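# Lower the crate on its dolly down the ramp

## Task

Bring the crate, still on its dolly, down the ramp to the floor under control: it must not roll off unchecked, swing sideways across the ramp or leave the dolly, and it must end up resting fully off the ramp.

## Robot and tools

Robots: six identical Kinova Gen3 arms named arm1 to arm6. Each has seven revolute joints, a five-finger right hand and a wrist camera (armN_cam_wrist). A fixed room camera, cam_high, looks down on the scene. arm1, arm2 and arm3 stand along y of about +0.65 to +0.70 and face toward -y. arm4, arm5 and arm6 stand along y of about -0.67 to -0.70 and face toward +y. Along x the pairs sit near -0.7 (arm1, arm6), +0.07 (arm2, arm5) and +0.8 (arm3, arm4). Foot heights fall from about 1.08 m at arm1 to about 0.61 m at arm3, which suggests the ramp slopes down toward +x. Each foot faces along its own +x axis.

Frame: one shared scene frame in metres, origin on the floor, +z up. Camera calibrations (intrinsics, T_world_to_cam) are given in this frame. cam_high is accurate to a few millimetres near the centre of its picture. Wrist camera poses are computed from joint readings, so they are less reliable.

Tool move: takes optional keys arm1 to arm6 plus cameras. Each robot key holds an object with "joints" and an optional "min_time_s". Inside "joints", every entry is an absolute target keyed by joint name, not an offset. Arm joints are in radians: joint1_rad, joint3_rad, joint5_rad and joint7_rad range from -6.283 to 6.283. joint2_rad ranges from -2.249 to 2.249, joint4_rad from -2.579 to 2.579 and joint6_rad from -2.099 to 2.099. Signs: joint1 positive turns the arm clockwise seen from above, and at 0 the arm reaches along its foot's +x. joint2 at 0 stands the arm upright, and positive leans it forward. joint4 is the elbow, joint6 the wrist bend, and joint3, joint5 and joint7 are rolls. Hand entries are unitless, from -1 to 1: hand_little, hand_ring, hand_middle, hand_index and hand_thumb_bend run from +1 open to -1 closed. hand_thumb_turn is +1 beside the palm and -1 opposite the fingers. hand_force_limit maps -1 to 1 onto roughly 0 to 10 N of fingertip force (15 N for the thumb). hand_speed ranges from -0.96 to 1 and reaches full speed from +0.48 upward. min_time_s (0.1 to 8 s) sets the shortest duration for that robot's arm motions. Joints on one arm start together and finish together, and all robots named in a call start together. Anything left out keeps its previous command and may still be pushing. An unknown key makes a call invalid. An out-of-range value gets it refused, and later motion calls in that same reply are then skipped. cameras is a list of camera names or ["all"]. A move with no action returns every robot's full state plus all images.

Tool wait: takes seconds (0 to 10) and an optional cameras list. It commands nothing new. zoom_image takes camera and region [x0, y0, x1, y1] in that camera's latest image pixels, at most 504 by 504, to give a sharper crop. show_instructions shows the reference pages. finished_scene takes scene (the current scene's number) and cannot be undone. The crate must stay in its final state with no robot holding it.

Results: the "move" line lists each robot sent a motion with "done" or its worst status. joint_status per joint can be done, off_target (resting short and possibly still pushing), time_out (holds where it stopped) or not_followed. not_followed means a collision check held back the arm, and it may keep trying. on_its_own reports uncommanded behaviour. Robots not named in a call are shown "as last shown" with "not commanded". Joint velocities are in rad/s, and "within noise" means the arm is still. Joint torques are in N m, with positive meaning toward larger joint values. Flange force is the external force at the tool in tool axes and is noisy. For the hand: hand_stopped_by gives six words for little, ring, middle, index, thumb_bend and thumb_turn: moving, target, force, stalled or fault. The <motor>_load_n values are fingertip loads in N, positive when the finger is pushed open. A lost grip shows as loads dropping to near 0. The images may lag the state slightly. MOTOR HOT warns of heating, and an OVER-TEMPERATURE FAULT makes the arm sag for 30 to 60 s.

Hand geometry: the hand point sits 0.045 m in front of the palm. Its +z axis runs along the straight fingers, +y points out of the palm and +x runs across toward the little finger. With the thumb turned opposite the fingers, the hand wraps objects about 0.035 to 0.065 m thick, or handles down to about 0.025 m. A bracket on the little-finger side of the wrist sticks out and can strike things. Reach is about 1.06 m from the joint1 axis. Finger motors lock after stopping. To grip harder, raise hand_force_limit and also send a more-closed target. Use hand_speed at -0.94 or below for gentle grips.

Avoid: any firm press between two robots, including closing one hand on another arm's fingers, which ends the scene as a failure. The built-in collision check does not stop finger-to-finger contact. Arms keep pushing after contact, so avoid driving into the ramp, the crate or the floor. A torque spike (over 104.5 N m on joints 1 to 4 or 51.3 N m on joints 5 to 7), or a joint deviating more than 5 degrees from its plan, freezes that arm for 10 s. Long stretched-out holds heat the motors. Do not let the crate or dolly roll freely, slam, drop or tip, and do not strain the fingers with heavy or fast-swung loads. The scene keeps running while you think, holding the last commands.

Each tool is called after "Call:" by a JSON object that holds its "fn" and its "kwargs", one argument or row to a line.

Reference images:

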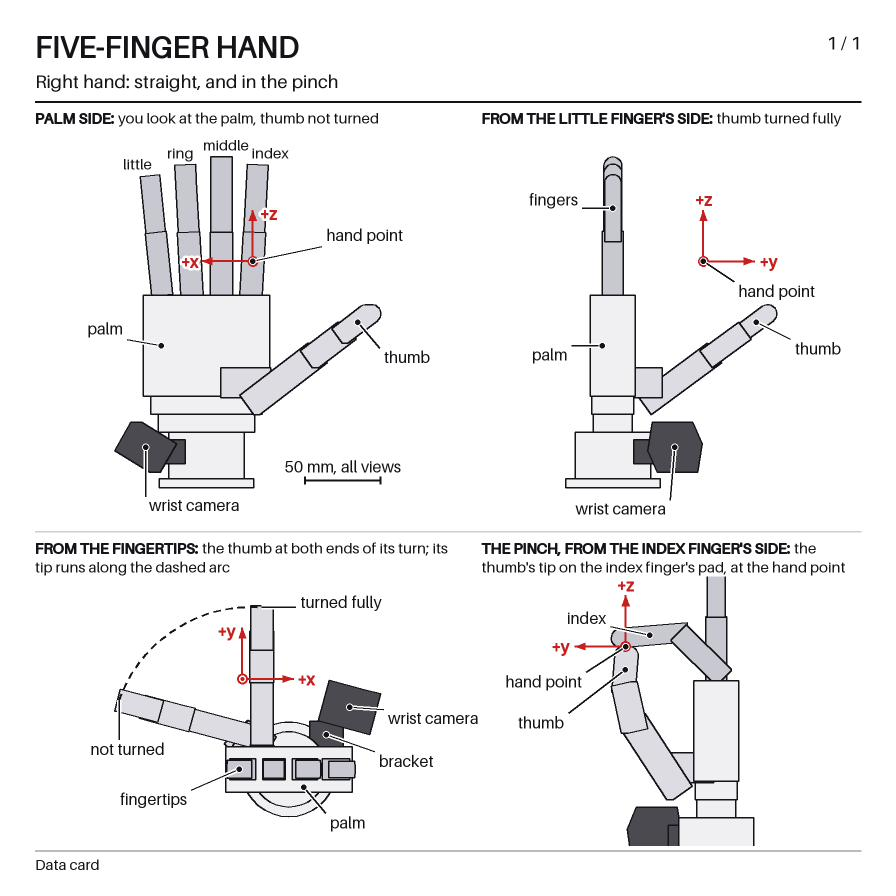

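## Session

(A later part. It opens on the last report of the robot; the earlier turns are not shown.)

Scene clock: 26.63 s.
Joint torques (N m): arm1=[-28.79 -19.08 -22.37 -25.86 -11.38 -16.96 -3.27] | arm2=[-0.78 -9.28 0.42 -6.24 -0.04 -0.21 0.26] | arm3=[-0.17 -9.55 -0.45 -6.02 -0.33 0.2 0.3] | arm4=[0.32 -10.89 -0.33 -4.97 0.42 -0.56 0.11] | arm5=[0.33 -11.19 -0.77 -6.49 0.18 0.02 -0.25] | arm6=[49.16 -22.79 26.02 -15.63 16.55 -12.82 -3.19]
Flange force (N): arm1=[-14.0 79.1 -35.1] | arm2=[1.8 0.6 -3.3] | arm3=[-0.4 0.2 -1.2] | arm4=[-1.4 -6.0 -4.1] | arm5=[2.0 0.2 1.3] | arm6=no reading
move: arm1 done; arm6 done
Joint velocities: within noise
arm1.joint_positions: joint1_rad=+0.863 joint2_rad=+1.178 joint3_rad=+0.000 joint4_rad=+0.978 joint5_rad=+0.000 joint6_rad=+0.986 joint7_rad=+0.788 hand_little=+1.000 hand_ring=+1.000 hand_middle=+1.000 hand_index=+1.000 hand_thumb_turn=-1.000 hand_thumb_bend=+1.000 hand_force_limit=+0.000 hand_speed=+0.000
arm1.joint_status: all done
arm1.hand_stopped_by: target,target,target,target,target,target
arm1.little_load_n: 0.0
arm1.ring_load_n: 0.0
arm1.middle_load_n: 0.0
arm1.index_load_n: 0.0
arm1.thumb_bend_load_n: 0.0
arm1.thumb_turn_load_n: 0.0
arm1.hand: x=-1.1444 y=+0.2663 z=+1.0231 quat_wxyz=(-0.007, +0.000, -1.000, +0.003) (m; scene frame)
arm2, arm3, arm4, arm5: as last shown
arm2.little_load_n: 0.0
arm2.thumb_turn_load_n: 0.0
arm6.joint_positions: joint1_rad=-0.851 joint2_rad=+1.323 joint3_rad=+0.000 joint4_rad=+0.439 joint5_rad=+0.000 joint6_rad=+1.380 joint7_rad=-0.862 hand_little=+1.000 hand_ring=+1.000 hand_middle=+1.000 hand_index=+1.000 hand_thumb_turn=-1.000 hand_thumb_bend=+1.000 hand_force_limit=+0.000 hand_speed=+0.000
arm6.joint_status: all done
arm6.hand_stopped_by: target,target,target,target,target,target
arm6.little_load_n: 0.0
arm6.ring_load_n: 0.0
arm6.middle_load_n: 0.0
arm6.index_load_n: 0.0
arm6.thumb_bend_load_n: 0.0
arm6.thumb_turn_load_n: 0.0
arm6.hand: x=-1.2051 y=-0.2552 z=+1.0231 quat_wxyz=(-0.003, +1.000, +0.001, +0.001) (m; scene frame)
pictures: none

Call:
{"fn": "move", "kwargs": {
  "arm1": {"joints":{"joint1_rad":0.7436,"joint2_rad":1.0388,"joint4_rad":1.3392,"joint6_rad":0.7636,"joint7_rad":0.6684},"min_time_s":3.5},
  "arm6": {"joints":{"joint1_rad":-0.7470,"joint2_rad":1.0895,"joint4_rad":0.9833,"joint6_rad":1.0688,"joint7_rad":-0.7581},"min_time_s":3.5},
  "cameras": ["cam_high"]
}}

Scene clock: 31.30 s.
Joint torques (N m): arm1=[-18.32 -23.16 -15.86 -36.71 -7.74 -20.56 -3.51] | arm2=[-0.79 -9.3 0.45 -6.3 -0.06 -0.23 0.25] | arm3=[-0.19 -9.53 -0.44 -5.89 -0.35 0.13 0.3] | arm4=[0.34 -10.94 -0.26 -4.89 0.42 -0.56 0.11] | arm5=[0.39 -11.26 -0.75 -6.4 0.17 0.04 -0.24] | arm6=[47.96 -27.73 35.5 -16.2 14.73 -7.87 -2.93]
Flange force (N): arm1=[-23.4 83.9 -35.1] | arm2=[1.9 0.6 -3.2] | arm3=[-0.2 -0.2 -1.7] | arm4=[-1.6 -6.2 -4.1] | arm5=[2.3 -0.1 1.3] | arm6=[-39.0 60.5 -4.7]
move: arm1 done; arm6 done
Joint velocities: within noise
arm1.joint_positions: joint1_rad=+0.743 joint2_rad=+1.039 joint3_rad=+0.000 joint4_rad=+1.339 joint5_rad=+0.000 joint6_rad=+0.764 joint7_rad=+0.668 hand_little=+1.000 hand_ring=+1.000 hand_middle=+1.000 hand_index=+1.000 hand_thumb_turn=-1.000 hand_thumb_bend=+1.000 hand_force_limit=+0.000 hand_speed=+0.000
arm1.joint_status: all done
arm1.hand_stopped_by: target,target,target,target,target,target
arm1.little_load_n: 0.0
arm1.ring_load_n: 0.0
arm1.middle_load_n: 0.0
arm1.index_load_n: 0.0
arm1.thumb_bend_load_n: -0.5
arm1.thumb_turn_load_n: 0.0
arm1.hand: x=-1.0445 y=+0.2679 z=+1.0231 quat_wxyz=(-0.007, +0.000, -1.000, +0.004) (m; scene frame)
arm2, arm3, arm4, arm5: as last shown
arm3.index_load_n: 0.5
arm6.joint_positions: joint1_rad=-0.747 joint2_rad=+1.090 joint3_rad=+0.000 joint4_rad=+0.983 joint5_rad=+0.000 joint6_rad=+1.069 joint7_rad=-0.758 hand_little=+1.000 hand_ring=+1.000 hand_middle=+1.000 hand_index=+1.000 hand_thumb_turn=-1.000 hand_thumb_bend=+1.000 hand_force_limit=+0.000 hand_speed=+0.000
arm6.joint_status: all done
arm6.hand_stopped_by: target,target,target,target,target,target
arm6.little_load_n: 0.0
arm6.ring_load_n: 0.5
arm6.middle_load_n: 0.0
arm6.index_load_n: 0.0
arm6.thumb_bend_load_n: -0.5
arm6.thumb_turn_load_n: 0.0
arm6.hand: x=-1.1049 y=-0.2520 z=+1.0231 quat_wxyz=(-0.004, +1.000, +0.001, +0.001) (m; scene frame)
pictures: cam_high

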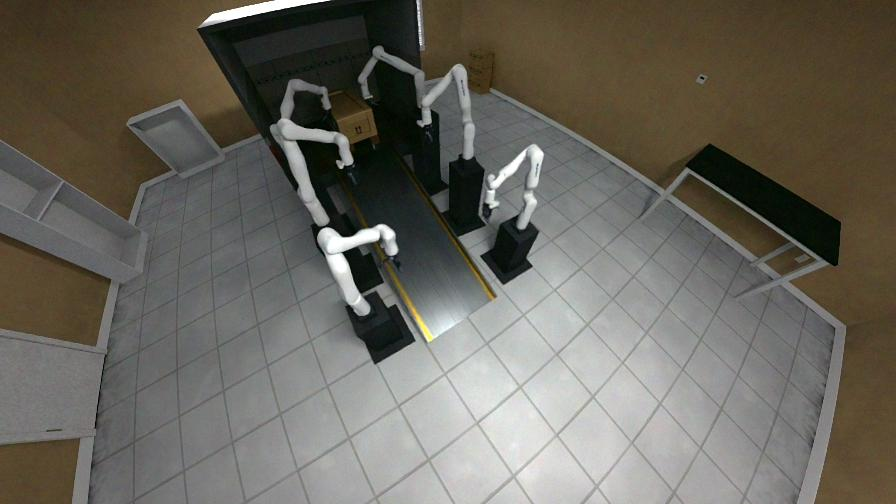

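Call:
{"fn": "move", "kwargs": {
  "arm1": {"joints":{"joint1_rad":0.6029,"joint2_rad":0.9799,"joint4_rad":1.5812,"joint6_rad":0.5805,"joint7_rad":0.5277},"min_time_s":3.5},
  "arm6": {"joints":{"joint1_rad":-0.6286,"joint2_rad":0.9860,"joint4_rad":1.2852,"joint6_rad":0.8704,"joint7_rad":-0.6397},"min_time_s":3.5},
  "cameras": ["cam_high","arm1_cam_wrist","arm6_cam_wrist"]
}}

Call:
{"fn": "zoom_image", "kwargs": {
  "camera": "cam_high",
  "region": [270, 40, 450, 220]
}}

Scene clock: 35.50 s.
Joint torques (N m): arm1=[-10.11 -44.29 -7.3 -42.35 -1.37 -17.28 0.11] | arm2=[-0.82 -9.3 0.43 -6.29 -0.05 -0.22 0.25] | arm3=[-0.15 -9.5 -0.39 -5.97 -0.31 0.15 0.34] | arm4=[0.35 -10.92 -0.35 -4.95 0.42 -0.56 0.09] | arm5=[0.25 -11.19 -0.65 -6.5 0.12 0.04 -0.29] | arm6=[20.06 -47.62 18.95 -30.19 9.19 -10.67 1.63]
Flange force (N): arm1=[-23.5 70.3 9.3] | arm2=[1.9 0.6 -3.2] | arm3=[-0.6 0.0 -1.5] | arm4=[-1.4 -6.1 -4.1] | arm5=[2.0 0.4 1.4] | arm6=[-10.5 49.6 27.4]
move: arm1 done; arm6 done
TORQUE WARNING: arm1's joint4_rad reached its warning level (56.7 N m). A warning alone does not stop the arm.
Joint velocities: within noise
arm1.joint_positions: joint1_rad=+0.603 joint2_rad=+0.980 joint3_rad=+0.000 joint4_rad=+1.581 joint5_rad=+0.000 joint6_rad=+0.580 joint7_rad=+0.528 hand_little=+1.000 hand_ring=+1.000 hand_middle=+1.000 hand_index=+1.000 hand_thumb_turn=-1.000 hand_thumb_bend=+1.000 hand_force_limit=+0.000 hand_speed=+0.000
arm1.joint_status: all done
arm1.hand_stopped_by: target,target,target,target,target,target
arm1.little_load_n: 0.0
arm1.ring_load_n: 0.0
arm1.middle_load_n: 0.0
arm1.index_load_n: 0.0
arm1.thumb_bend_load_n: 0.0
arm1.thumb_turn_load_n: 0.0
arm1.hand: x=-0.9498 y=+0.2692 z=+1.0097 quat_wxyz=(-0.007, +0.000, -1.000, +0.004) (m; scene frame)
arm2, arm3, arm4, arm5: as last shown
arm3.index_load_n: 0.0
arm4.little_load_n: -0.5
arm5.thumb_turn_load_n: -0.5
arm6.joint_positions: joint1_rad=-0.628 joint2_rad=+0.986 joint3_rad=+0.000 joint4_rad=+1.285 joint5_rad=+0.000 joint6_rad=+0.870 joint7_rad=-0.640 hand_little=+1.000 hand_ring=+1.000 hand_middle=+1.000 hand_index=+1.000 hand_thumb_turn=-1.000 hand_thumb_bend=+1.000 hand_force_limit=+0.000 hand_speed=+0.000
arm6.joint_status: all done
arm6.hand_stopped_by: target,target,target,target,target,target
arm6.little_load_n: 0.0
arm6.ring_load_n: 0.0
arm6.middle_load_n: 0.0
arm6.index_load_n: 0.0
arm6.thumb_bend_load_n: 0.0
arm6.thumb_turn_load_n: 0.0
arm6.hand: x=-1.0098 y=-0.2506 z=+1.0095 quat_wxyz=(-0.004, +1.000, +0.001, +0.002) (m; scene frame)
pictures: arm1_cam_wrist, arm6_cam_wrist, cam_high
camera_calibration:
arm1_cam_wrist: T_world_to_cam=[[-0.276375, 0.958924, -0.0638841, -0.452931], [0.809659, 0.268135, 0.522068, 0.173754], [0.517754, 0.0925623, -0.850508, 1.4426], [0, 0, 0, 1]] pos_world=[-1.01277, 0.254206, 1.1073]
arm6_cam_wrist: T_world_to_cam=[[0.251541, -0.967652, 0.0193865, -0.012735], [-0.809668, -0.199415, 0.551971, -1.431], [-0.53025, -0.15454, -0.833638, 0.382201], [0, 0, 0, 1]] pos_world=[-0.952773, -0.238621, 1.10874]

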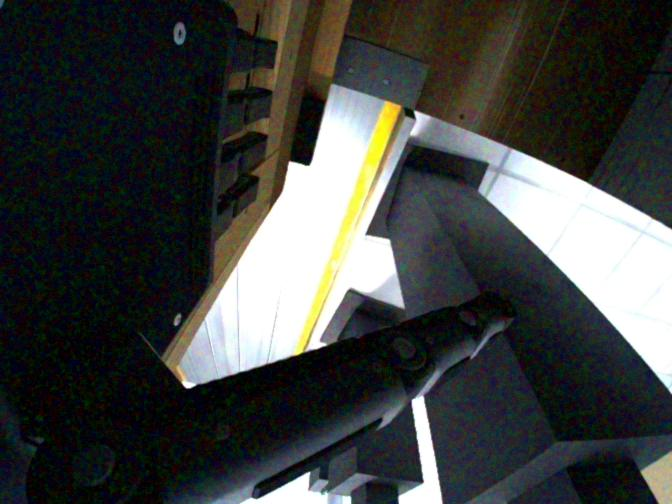

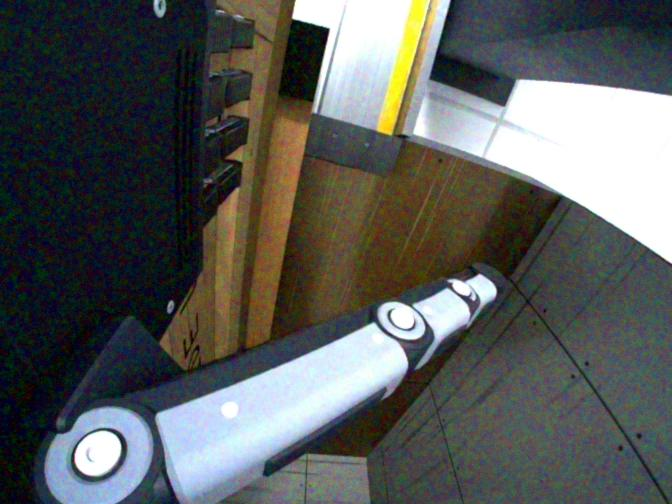

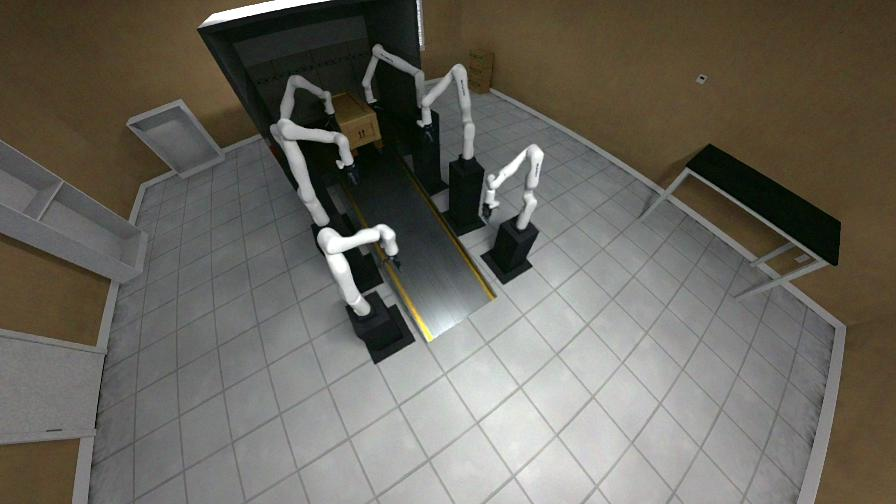

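Scaled by 2.800 from the camera's 896x504 image, which has a finer 1280x720 frame.

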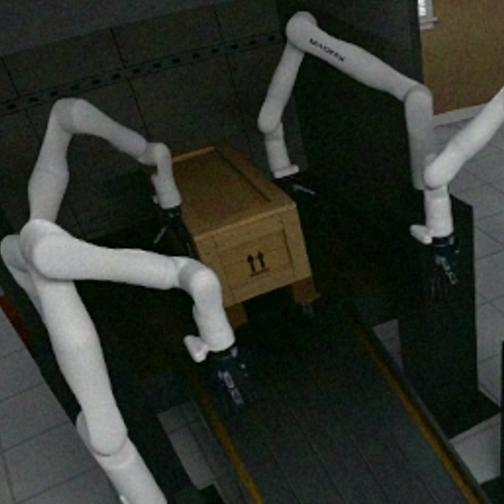

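Call:
{"fn": "move", "kwargs": {
  "arm1": {"joints":{"joint1_rad":0.4218,"joint2_rad":0.9803,"joint4_rad":1.7529,"joint6_rad":0.4084,"joint7_rad":0.3466},"min_time_s":3.5},
  "arm6": {"joints":{"joint1_rad":-0.4789,"joint2_rad":0.9443,"joint4_rad":1.5039,"joint6_rad":0.6934,"joint7_rad":-0.4900},"min_time_s":3.5}
}}

Scene clock: 40.63 s.
Joint torques (N m): arm1=[-3.43 -31.72 -0.65 -43.56 1.71 -19.24 1.45] | arm2=[-0.79 -9.31 0.41 -6.27 -0.06 -0.2 0.24] | arm3=[-0.27 -9.56 -0.36 -5.94 -0.3 0.19 0.33] | arm4=[0.32 -10.92 -0.3 -4.93 0.43 -0.57 0.1] | arm5=[0.34 -11.21 -0.71 -6.61 0.16 0.03 -0.24] | arm6=[13.48 -40.36 14.16 -32.39 6.84 -13.76 1.91]
Flange force (N): arm1=[-29.0 77.9 -23.0] | arm2=[1.9 0.6 -3.2] | arm3=[-0.3 0.0 -1.4] | arm4=[-1.5 -6.1 -4.1] | arm5=[1.6 0.1 1.6] | arm6=[-5.4 54.7 12.1]
move: arm1 done; arm6 done
TORQUE WARNING: arm1's joint4_rad reached its warning level (56.7 N m). A warning alone does not stop the arm.
Joint velocities: within noise
arm1.joint_positions: joint1_rad=+0.422 joint2_rad=+0.980 joint3_rad=+0.000 joint4_rad=+1.753 joint5_rad=+0.000 joint6_rad=+0.408 joint7_rad=+0.347 hand_little=+1.000 hand_ring=+1.000 hand_middle=+1.000 hand_index=+1.000 hand_thumb_turn=-1.000 hand_thumb_bend=+1.000 hand_force_limit=+0.000 hand_speed=+0.000
arm1.joint_status: all done
arm1.hand_stopped_by: target,target,target,target,target,target
arm1.little_load_n: 0.0
arm1.ring_load_n: 0.0
arm1.middle_load_n: 0.0
arm1.index_load_n: 0.0
arm1.thumb_bend_load_n: 0.0
arm1.thumb_turn_load_n: 0.5
arm1.hand: x=-0.8496 y=+0.2698 z=+0.9851 quat_wxyz=(-0.007, +0.000, -1.000, +0.004) (m; scene frame)
arm2.joint_positions: joint1_rad=+0.300 joint2_rad=+0.200 joint3_rad=+0.000 joint4_rad=+2.000 joint5_rad=+0.000 joint6_rad=+0.942 joint7_rad=-1.140 hand_little=+1.000 hand_ring=+1.000 hand_middle=+1.000 hand_index=+1.000 hand_thumb_turn=-1.000 hand_thumb_bend=+1.000 hand_force_limit=+0.000 hand_speed=+0.000
arm2.joint_status: not commanded
arm2.hand_stopped_by: target,target,target,target,target,target
arm2.little_load_n: 0.0
arm2.ring_load_n: 0.0
arm2.middle_load_n: 0.0
arm2.index_load_n: 0.0
arm2.thumb_bend_load_n: 0.0
arm2.thumb_turn_load_n: 0.0
arm2.hand: x=-0.0346 y=+0.3318 z=+1.0662 quat_wxyz=(-0.002, -0.707, -0.707, -0.008) (m; scene frame)
arm3.joint_positions: joint1_rad=+0.300 joint2_rad=+0.200 joint3_rad=+0.000 joint4_rad=+2.000 joint5_rad=+0.000 joint6_rad=+0.942 joint7_rad=+0.350 hand_little=+1.000 hand_ring=+1.000 hand_middle=+1.000 hand_index=+1.000 hand_thumb_turn=-1.000 hand_thumb_bend=+1.000 hand_force_limit=+0.000 hand_speed=+0.000
arm3.joint_status: not commanded
arm3.hand_stopped_by: target,target,target,target,target,target
arm3.little_load_n: 0.0
arm3.ring_load_n: 0.0
arm3.middle_load_n: 0.0
arm3.index_load_n: 0.0
arm3.thumb_bend_load_n: 0.0
arm3.thumb_turn_load_n: 0.0
arm3.hand: x=+0.6997 y=+0.4559 z=+0.7989 quat_wxyz=(-0.002, +0.001, -1.000, +0.000) (m; scene frame)
arm4.joint_positions: joint1_rad=-0.300 joint2_rad=+0.200 joint3_rad=+0.000 joint4_rad=+2.000 joint5_rad=+0.000 joint6_rad=+0.942 joint7_rad=-0.260 hand_little=+1.000 hand_ring=+1.000 hand_middle=+1.000 hand_index=+1.000 hand_thumb_turn=-1.000 hand_thumb_bend=+1.000 hand_force_limit=+0.000 hand_speed=+0.000
arm4.joint_status: not commanded
arm4.hand_stopped_by: target,target,target,target,target,target
arm4.little_load_n: 0.0
arm4.ring_load_n: 0.0
arm4.middle_load_n: 0.0
arm4.index_load_n: -0.5
arm4.thumb_bend_load_n: 0.0
arm4.thumb_turn_load_n: 0.0
arm4.hand: x=+0.6691 y=-0.4325 z=+0.8378 quat_wxyz=(-0.002, +1.000, +0.000, +0.006) (m; scene frame)
arm5.joint_positions: joint1_rad=-0.300 joint2_rad=+0.200 joint3_rad=+0.000 joint4_rad=+2.000 joint5_rad=+0.000 joint6_rad=+0.942 joint7_rad=+1.350 hand_little=+1.000 hand_ring=+1.000 hand_middle=+1.000 hand_index=+1.000 hand_thumb_turn=-1.000 hand_thumb_bend=+1.000 hand_force_limit=+0.000 hand_speed=+0.000
arm5.joint_status: not commanded
arm5.hand_stopped_by: target,target,target,target,target,target
arm5.little_load_n: 0.0
arm5.ring_load_n: 0.0
arm5.middle_load_n: 0.0
arm5.index_load_n: 0.0
arm5.thumb_bend_load_n: 0.0
arm5.thumb_turn_load_n: 0.0
arm5.hand: x=+0.0930 y=-0.3675 z=+1.0592 quat_wxyz=(-0.002, +0.707, +0.707, -0.008) (m; scene frame)
arm6.joint_positions: joint1_rad=-0.479 joint2_rad=+0.944 joint3_rad=+0.000 joint4_rad=+1.504 joint5_rad=+0.000 joint6_rad=+0.693 joint7_rad=-0.490 hand_little=+1.000 hand_ring=+1.000 hand_middle=+1.000 hand_index=+1.000 hand_thumb_turn=-1.000 hand_thumb_bend=+1.000 hand_force_limit=+0.000 hand_speed=+0.000
arm6.joint_status: all done
arm6.hand_stopped_by: target,target,target,target,target,target
arm6.little_load_n: 0.0
arm6.ring_load_n: 0.0
arm6.middle_load_n: 0.0
arm6.index_load_n: 0.0
arm6.thumb_bend_load_n: 0.0
arm6.thumb_turn_load_n: 0.0
arm6.hand: x=-0.9100 y=-0.2498 z=+0.9851 quat_wxyz=(-0.004, +1.000, +0.001, +0.001) (m; scene frame)
pictures: none

Call:
{"fn": "move", "kwargs": {
  "arm1": {"joints":{"joint1_rad":0.2107,"joint2_rad":1.0129,"joint4_rad":1.8449,"joint6_rad":0.2838,"joint7_rad":0.1355},"min_time_s":3.5},
  "arm6": {"joints":{"joint1_rad":-0.3035,"joint2_rad":0.9410,"joint4_rad":1.6426,"joint6_rad":0.5580,"joint7_rad":-0.3146},"min_time_s":3.5}
}}

Scene clock: 44.67 s.
Joint torques (N m): arm1=[1.72 -34.96 5.8 -35.97 2.63 -15.1 1.45] | arm2=[-0.82 -9.31 0.46 -6.28 -0.08 -0.2 0.24] | arm3=[-0.1 -9.57 -0.41 -5.89 -0.33 0.13 0.29] | arm4=[0.33 -10.95 -0.32 -4.95 0.4 -0.54 0.13] | arm5=[0.29 -11.18 -0.71 -6.62 0.17 0.04 -0.29] | arm6=[4.98 -43.55 6.7 -31.45 3.99 -12.66 1.6]
Flange force (N): arm1=[-19.9 61.7 -7.8] | arm2=[1.9 0.6 -3.2] | arm3=[-0.4 -0.3 -1.7] | arm4=[-1.5 -6.1 -4.0] | arm5=[1.6 0.4 1.6] | arm6=[-1.7 43.8 21.2]
move: arm1 done; arm6 done
TORQUE WARNING: arm1's joint4_rad reached its warning level (56.7 N m). A warning alone does not stop the arm.
Joint velocities: within noise
arm1.joint_positions: joint1_rad=+0.211 joint2_rad=+1.013 joint3_rad=+0.000 joint4_rad=+1.845 joint5_rad=+0.000 joint6_rad=+0.284 joint7_rad=+0.135 hand_little=+1.000 hand_ring=+1.000 hand_middle=+1.000 hand_index=+1.000 hand_thumb_turn=-1.000 hand_thumb_bend=+1.000 hand_force_limit=+0.000 hand_speed=+0.000
arm1.joint_status: all done
arm1.hand_stopped_by: target,target,target,target,target,target
arm1.little_load_n: 0.0
arm1.ring_load_n: 0.0
arm1.middle_load_n: 0.0
arm1.index_load_n: 0.0
arm1.thumb_bend_load_n: 0.0
arm1.thumb_turn_load_n: 0.0
arm1.hand: x=-0.7495 y=+0.2698 z=+0.9617 quat_wxyz=(-0.007, +0.000, -1.000, +0.004) (m; scene frame)
arm2, arm3, arm4, arm5: as last shown
arm4.index_load_n: 0.0
arm6.joint_positions: joint1_rad=-0.304 joint2_rad=+0.941 joint3_rad=+0.000 joint4_rad=+1.643 joint5_rad=+0.000 joint6_rad=+0.558 joint7_rad=-0.315 hand_little=+1.000 hand_ring=+1.000 hand_middle=+1.000 hand_index=+1.000 hand_thumb_turn=-1.000 hand_thumb_bend=+1.000 hand_force_limit=+0.000 hand_speed=+0.000
arm6.joint_status: all done
arm6.hand_stopped_by: target,target,target,target,target,target
arm6.little_load_n: 0.0
arm6.ring_load_n: 0.0
arm6.middle_load_n: 0.0
arm6.index_load_n: 0.0
arm6.thumb_bend_load_n: 0.0
arm6.thumb_turn_load_n: 0.0
arm6.hand: x=-0.8100 y=-0.2499 z=+0.9616 quat_wxyz=(-0.004, +1.000, +0.001, +0.001) (m; scene frame)
pictures: none

Call:
{"fn": "move", "kwargs": {
  "arm1": {"joints":{"joint1_rad":-0.0160,"joint2_rad":1.0691,"joint4_rad":1.8549,"joint6_rad":0.2176,"joint7_rad":-0.0912},"min_time_s":3.5},
  "arm6": {"joints":{"joint1_rad":-0.1071,"joint2_rad":0.9726,"joint4_rad":1.6986,"joint6_rad":0.4704,"joint7_rad":-0.1182},"min_time_s":3.5}
}}

Call:
{"fn": "move", "kwargs": {
  "arm1": {"joints":{"joint1_rad":-0.2368,"joint2_rad":1.1393,"joint4_rad":1.7811,"joint6_rad":0.2212,"joint7_rad":-0.3120},"min_time_s":3.5},
  "arm6": {"joints":{"joint1_rad":0.0962,"joint2_rad":1.0297,"joint4_rad":1.6767,"joint6_rad":0.4352,"joint7_rad":0.0851},"min_time_s":3.5},
  "cameras": ["cam_high"]
}}

Call:
{"fn": "zoom_image", "kwargs": {
  "camera": "cam_high",
  "region": [290, 60, 450, 220]
}}

Scene clock: 49.60 s.
Joint torques (N m): arm1=[7.29 -27.48 12.34 -32.82 3.27 -14.32 1.6] | arm2=[-0.8 -9.27 0.45 -6.29 -0.06 -0.2 0.25] | arm3=[-0.14 -9.6 -0.45 -5.95 -0.33 0.16 0.32] | arm4=[0.36 -10.88 -0.34 -4.96 0.43 -0.56 0.09] | arm5=[0.29 -11.23 -0.74 -6.55 0.17 0.03 -0.33] | arm6=[-3.26 -43.52 -1.72 -33.92 1.98 -14.45 1.68]
Flange force (N): arm1=[-18.9 62.2 -26.2] | arm2=[2.0 0.6 -3.2] | arm3=[-0.4 -0.2 -1.4] | arm4=[-1.4 -6.0 -4.1] | arm5=[1.9 0.5 1.5] | arm6=[6.2 47.8 16.0]
move: arm1 done; arm6 done
TORQUE WARNING: arm1's joint4_rad reached its warning level (56.7 N m). A warning alone does not stop the arm.
TORQUE WARNING: arm6's joint4_rad reached its warning level (56.7 N m). A warning alone does not stop the arm.
Joint velocities: within noise
arm1.joint_positions: joint1_rad=-0.016 joint2_rad=+1.069 joint3_rad=+0.000 joint4_rad=+1.855 joint5_rad=+0.000 joint6_rad=+0.218 joint7_rad=-0.091 hand_little=+1.000 hand_ring=+1.000 hand_middle=+1.000 hand_index=+1.000 hand_thumb_turn=-1.000 hand_thumb_bend=+1.000 hand_force_limit=+0.000 hand_speed=+0.000
arm1.joint_status: all done
arm1.hand_stopped_by: target,target,target,target,target,target
arm1.little_load_n: 0.0
arm1.ring_load_n: 0.0
arm1.middle_load_n: 0.0
arm1.index_load_n: 0.0
arm1.thumb_bend_load_n: 0.0
arm1.thumb_turn_load_n: 0.0
arm1.hand: x=-0.6495 y=+0.2700 z=+0.9375 quat_wxyz=(-0.007, +0.000, -1.000, +0.004) (m; scene frame)
arm2, arm3, arm4, arm5: as last shown
arm3.thumb_bend_load_n: -0.5
arm6.joint_positions: joint1_rad=-0.107 joint2_rad=+0.973 joint3_rad=+0.000 joint4_rad=+1.699 joint5_rad=+0.000 joint6_rad=+0.470 joint7_rad=-0.118 hand_little=+1.000 hand_ring=+1.000 hand_middle=+1.000 hand_index=+1.000 hand_thumb_turn=-1.000 hand_thumb_bend=+1.000 hand_force_limit=+0.000 hand_speed=+0.000
arm6.joint_status: all done
arm6.hand_stopped_by: target,target,target,target,target,target
arm6.little_load_n: 0.0
arm6.ring_load_n: 0.0
arm6.middle_load_n: 0.0
arm6.index_load_n: 0.0
arm6.thumb_bend_load_n: 0.0
arm6.thumb_turn_load_n: 0.0
arm6.hand: x=-0.7100 y=-0.2493 z=+0.9375 quat_wxyz=(-0.004, +1.000, +0.001, +0.001) (m; scene frame)
pictures: none

Scene clock: 53.40 s.
Joint torques (N m): arm1=[10.1 -25.36 15.55 -26.86 3.58 -11.98 1.65] | arm2=[-0.81 -9.28 0.47 -6.27 -0.08 -0.21 0.27] | arm3=[-0.08 -9.57 -0.49 -5.92 -0.35 0.19 0.35] | arm4=[0.32 -10.87 -0.32 -4.96 0.41 -0.57 0.09] | arm5=[0.22 -11.15 -0.71 -6.54 0.15 0.09 -0.25] | arm6=[-12.98 -40.16 -12.34 -30.14 -0.16 -13.24 1.76]
Flange force (N): arm1=[-13.0 55.1 -26.4] | arm2=[1.9 0.7 -3.2] | arm3=[-0.6 -0.2 -1.4] | arm4=[-1.4 -5.9 -4.1] | arm5=[1.7 0.4 1.6] | arm6=[16.5 44.5 9.2]
move: arm1 done; arm6 done
Joint velocities: within noise
arm1.joint_positions: joint1_rad=-0.237 joint2_rad=+1.139 joint3_rad=+0.000 joint4_rad=+1.781 joint5_rad=+0.000 joint6_rad=+0.221 joint7_rad=-0.312 hand_little=+1.000 hand_ring=+1.000 hand_middle=+1.000 hand_index=+1.000 hand_thumb_turn=-1.000 hand_thumb_bend=+1.000 hand_force_limit=+0.000 hand_speed=+0.000
arm1.joint_status: all done
arm1.hand_stopped_by: target,target,target,target,target,target
arm1.little_load_n: 0.0
arm1.ring_load_n: 0.0
arm1.middle_load_n: 0.0
arm1.index_load_n: 0.0
arm1.thumb_bend_load_n: -0.5
arm1.thumb_turn_load_n: 0.0
arm1.hand: x=-0.5493 y=+0.2699 z=+0.9127 quat_wxyz=(-0.007, +0.000, -1.000, +0.004) (m; scene frame)
arm2, arm3, arm4, arm5: as last shown
arm3.thumb_bend_load_n: 0.0
arm6.joint_positions: joint1_rad=+0.096 joint2_rad=+1.030 joint3_rad=+0.000 joint4_rad=+1.677 joint5_rad=+0.000 joint6_rad=+0.435 joint7_rad=+0.085 hand_little=+1.000 hand_ring=+1.000 hand_middle=+1.000 hand_index=+1.000 hand_thumb_turn=-1.000 hand_thumb_bend=+1.000 hand_force_limit=+0.000 hand_speed=+0.000
arm6.joint_status: all done
arm6.hand_stopped_by: target,target,target,target,target,target
arm6.little_load_n: 0.0
arm6.ring_load_n: 0.0
arm6.middle_load_n: 0.0
arm6.index_load_n: 0.0
arm6.thumb_bend_load_n: 0.0
arm6.thumb_turn_load_n: 0.0
arm6.hand: x=-0.6101 y=-0.2493 z=+0.9127 quat_wxyz=(-0.004, +1.000, +0.001, +0.001) (m; scene frame)
pictures: cam_high

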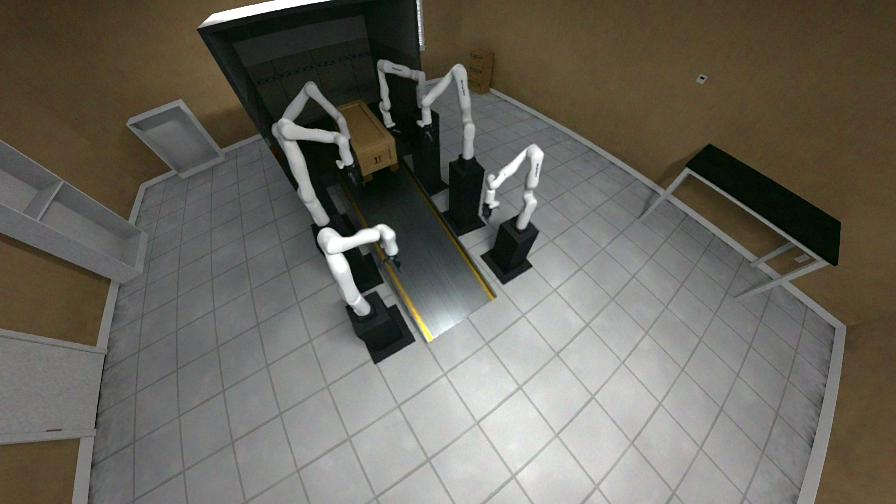

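Scaled by 3.150 from the camera's 896x504 image, which has a finer 1280x720 frame.

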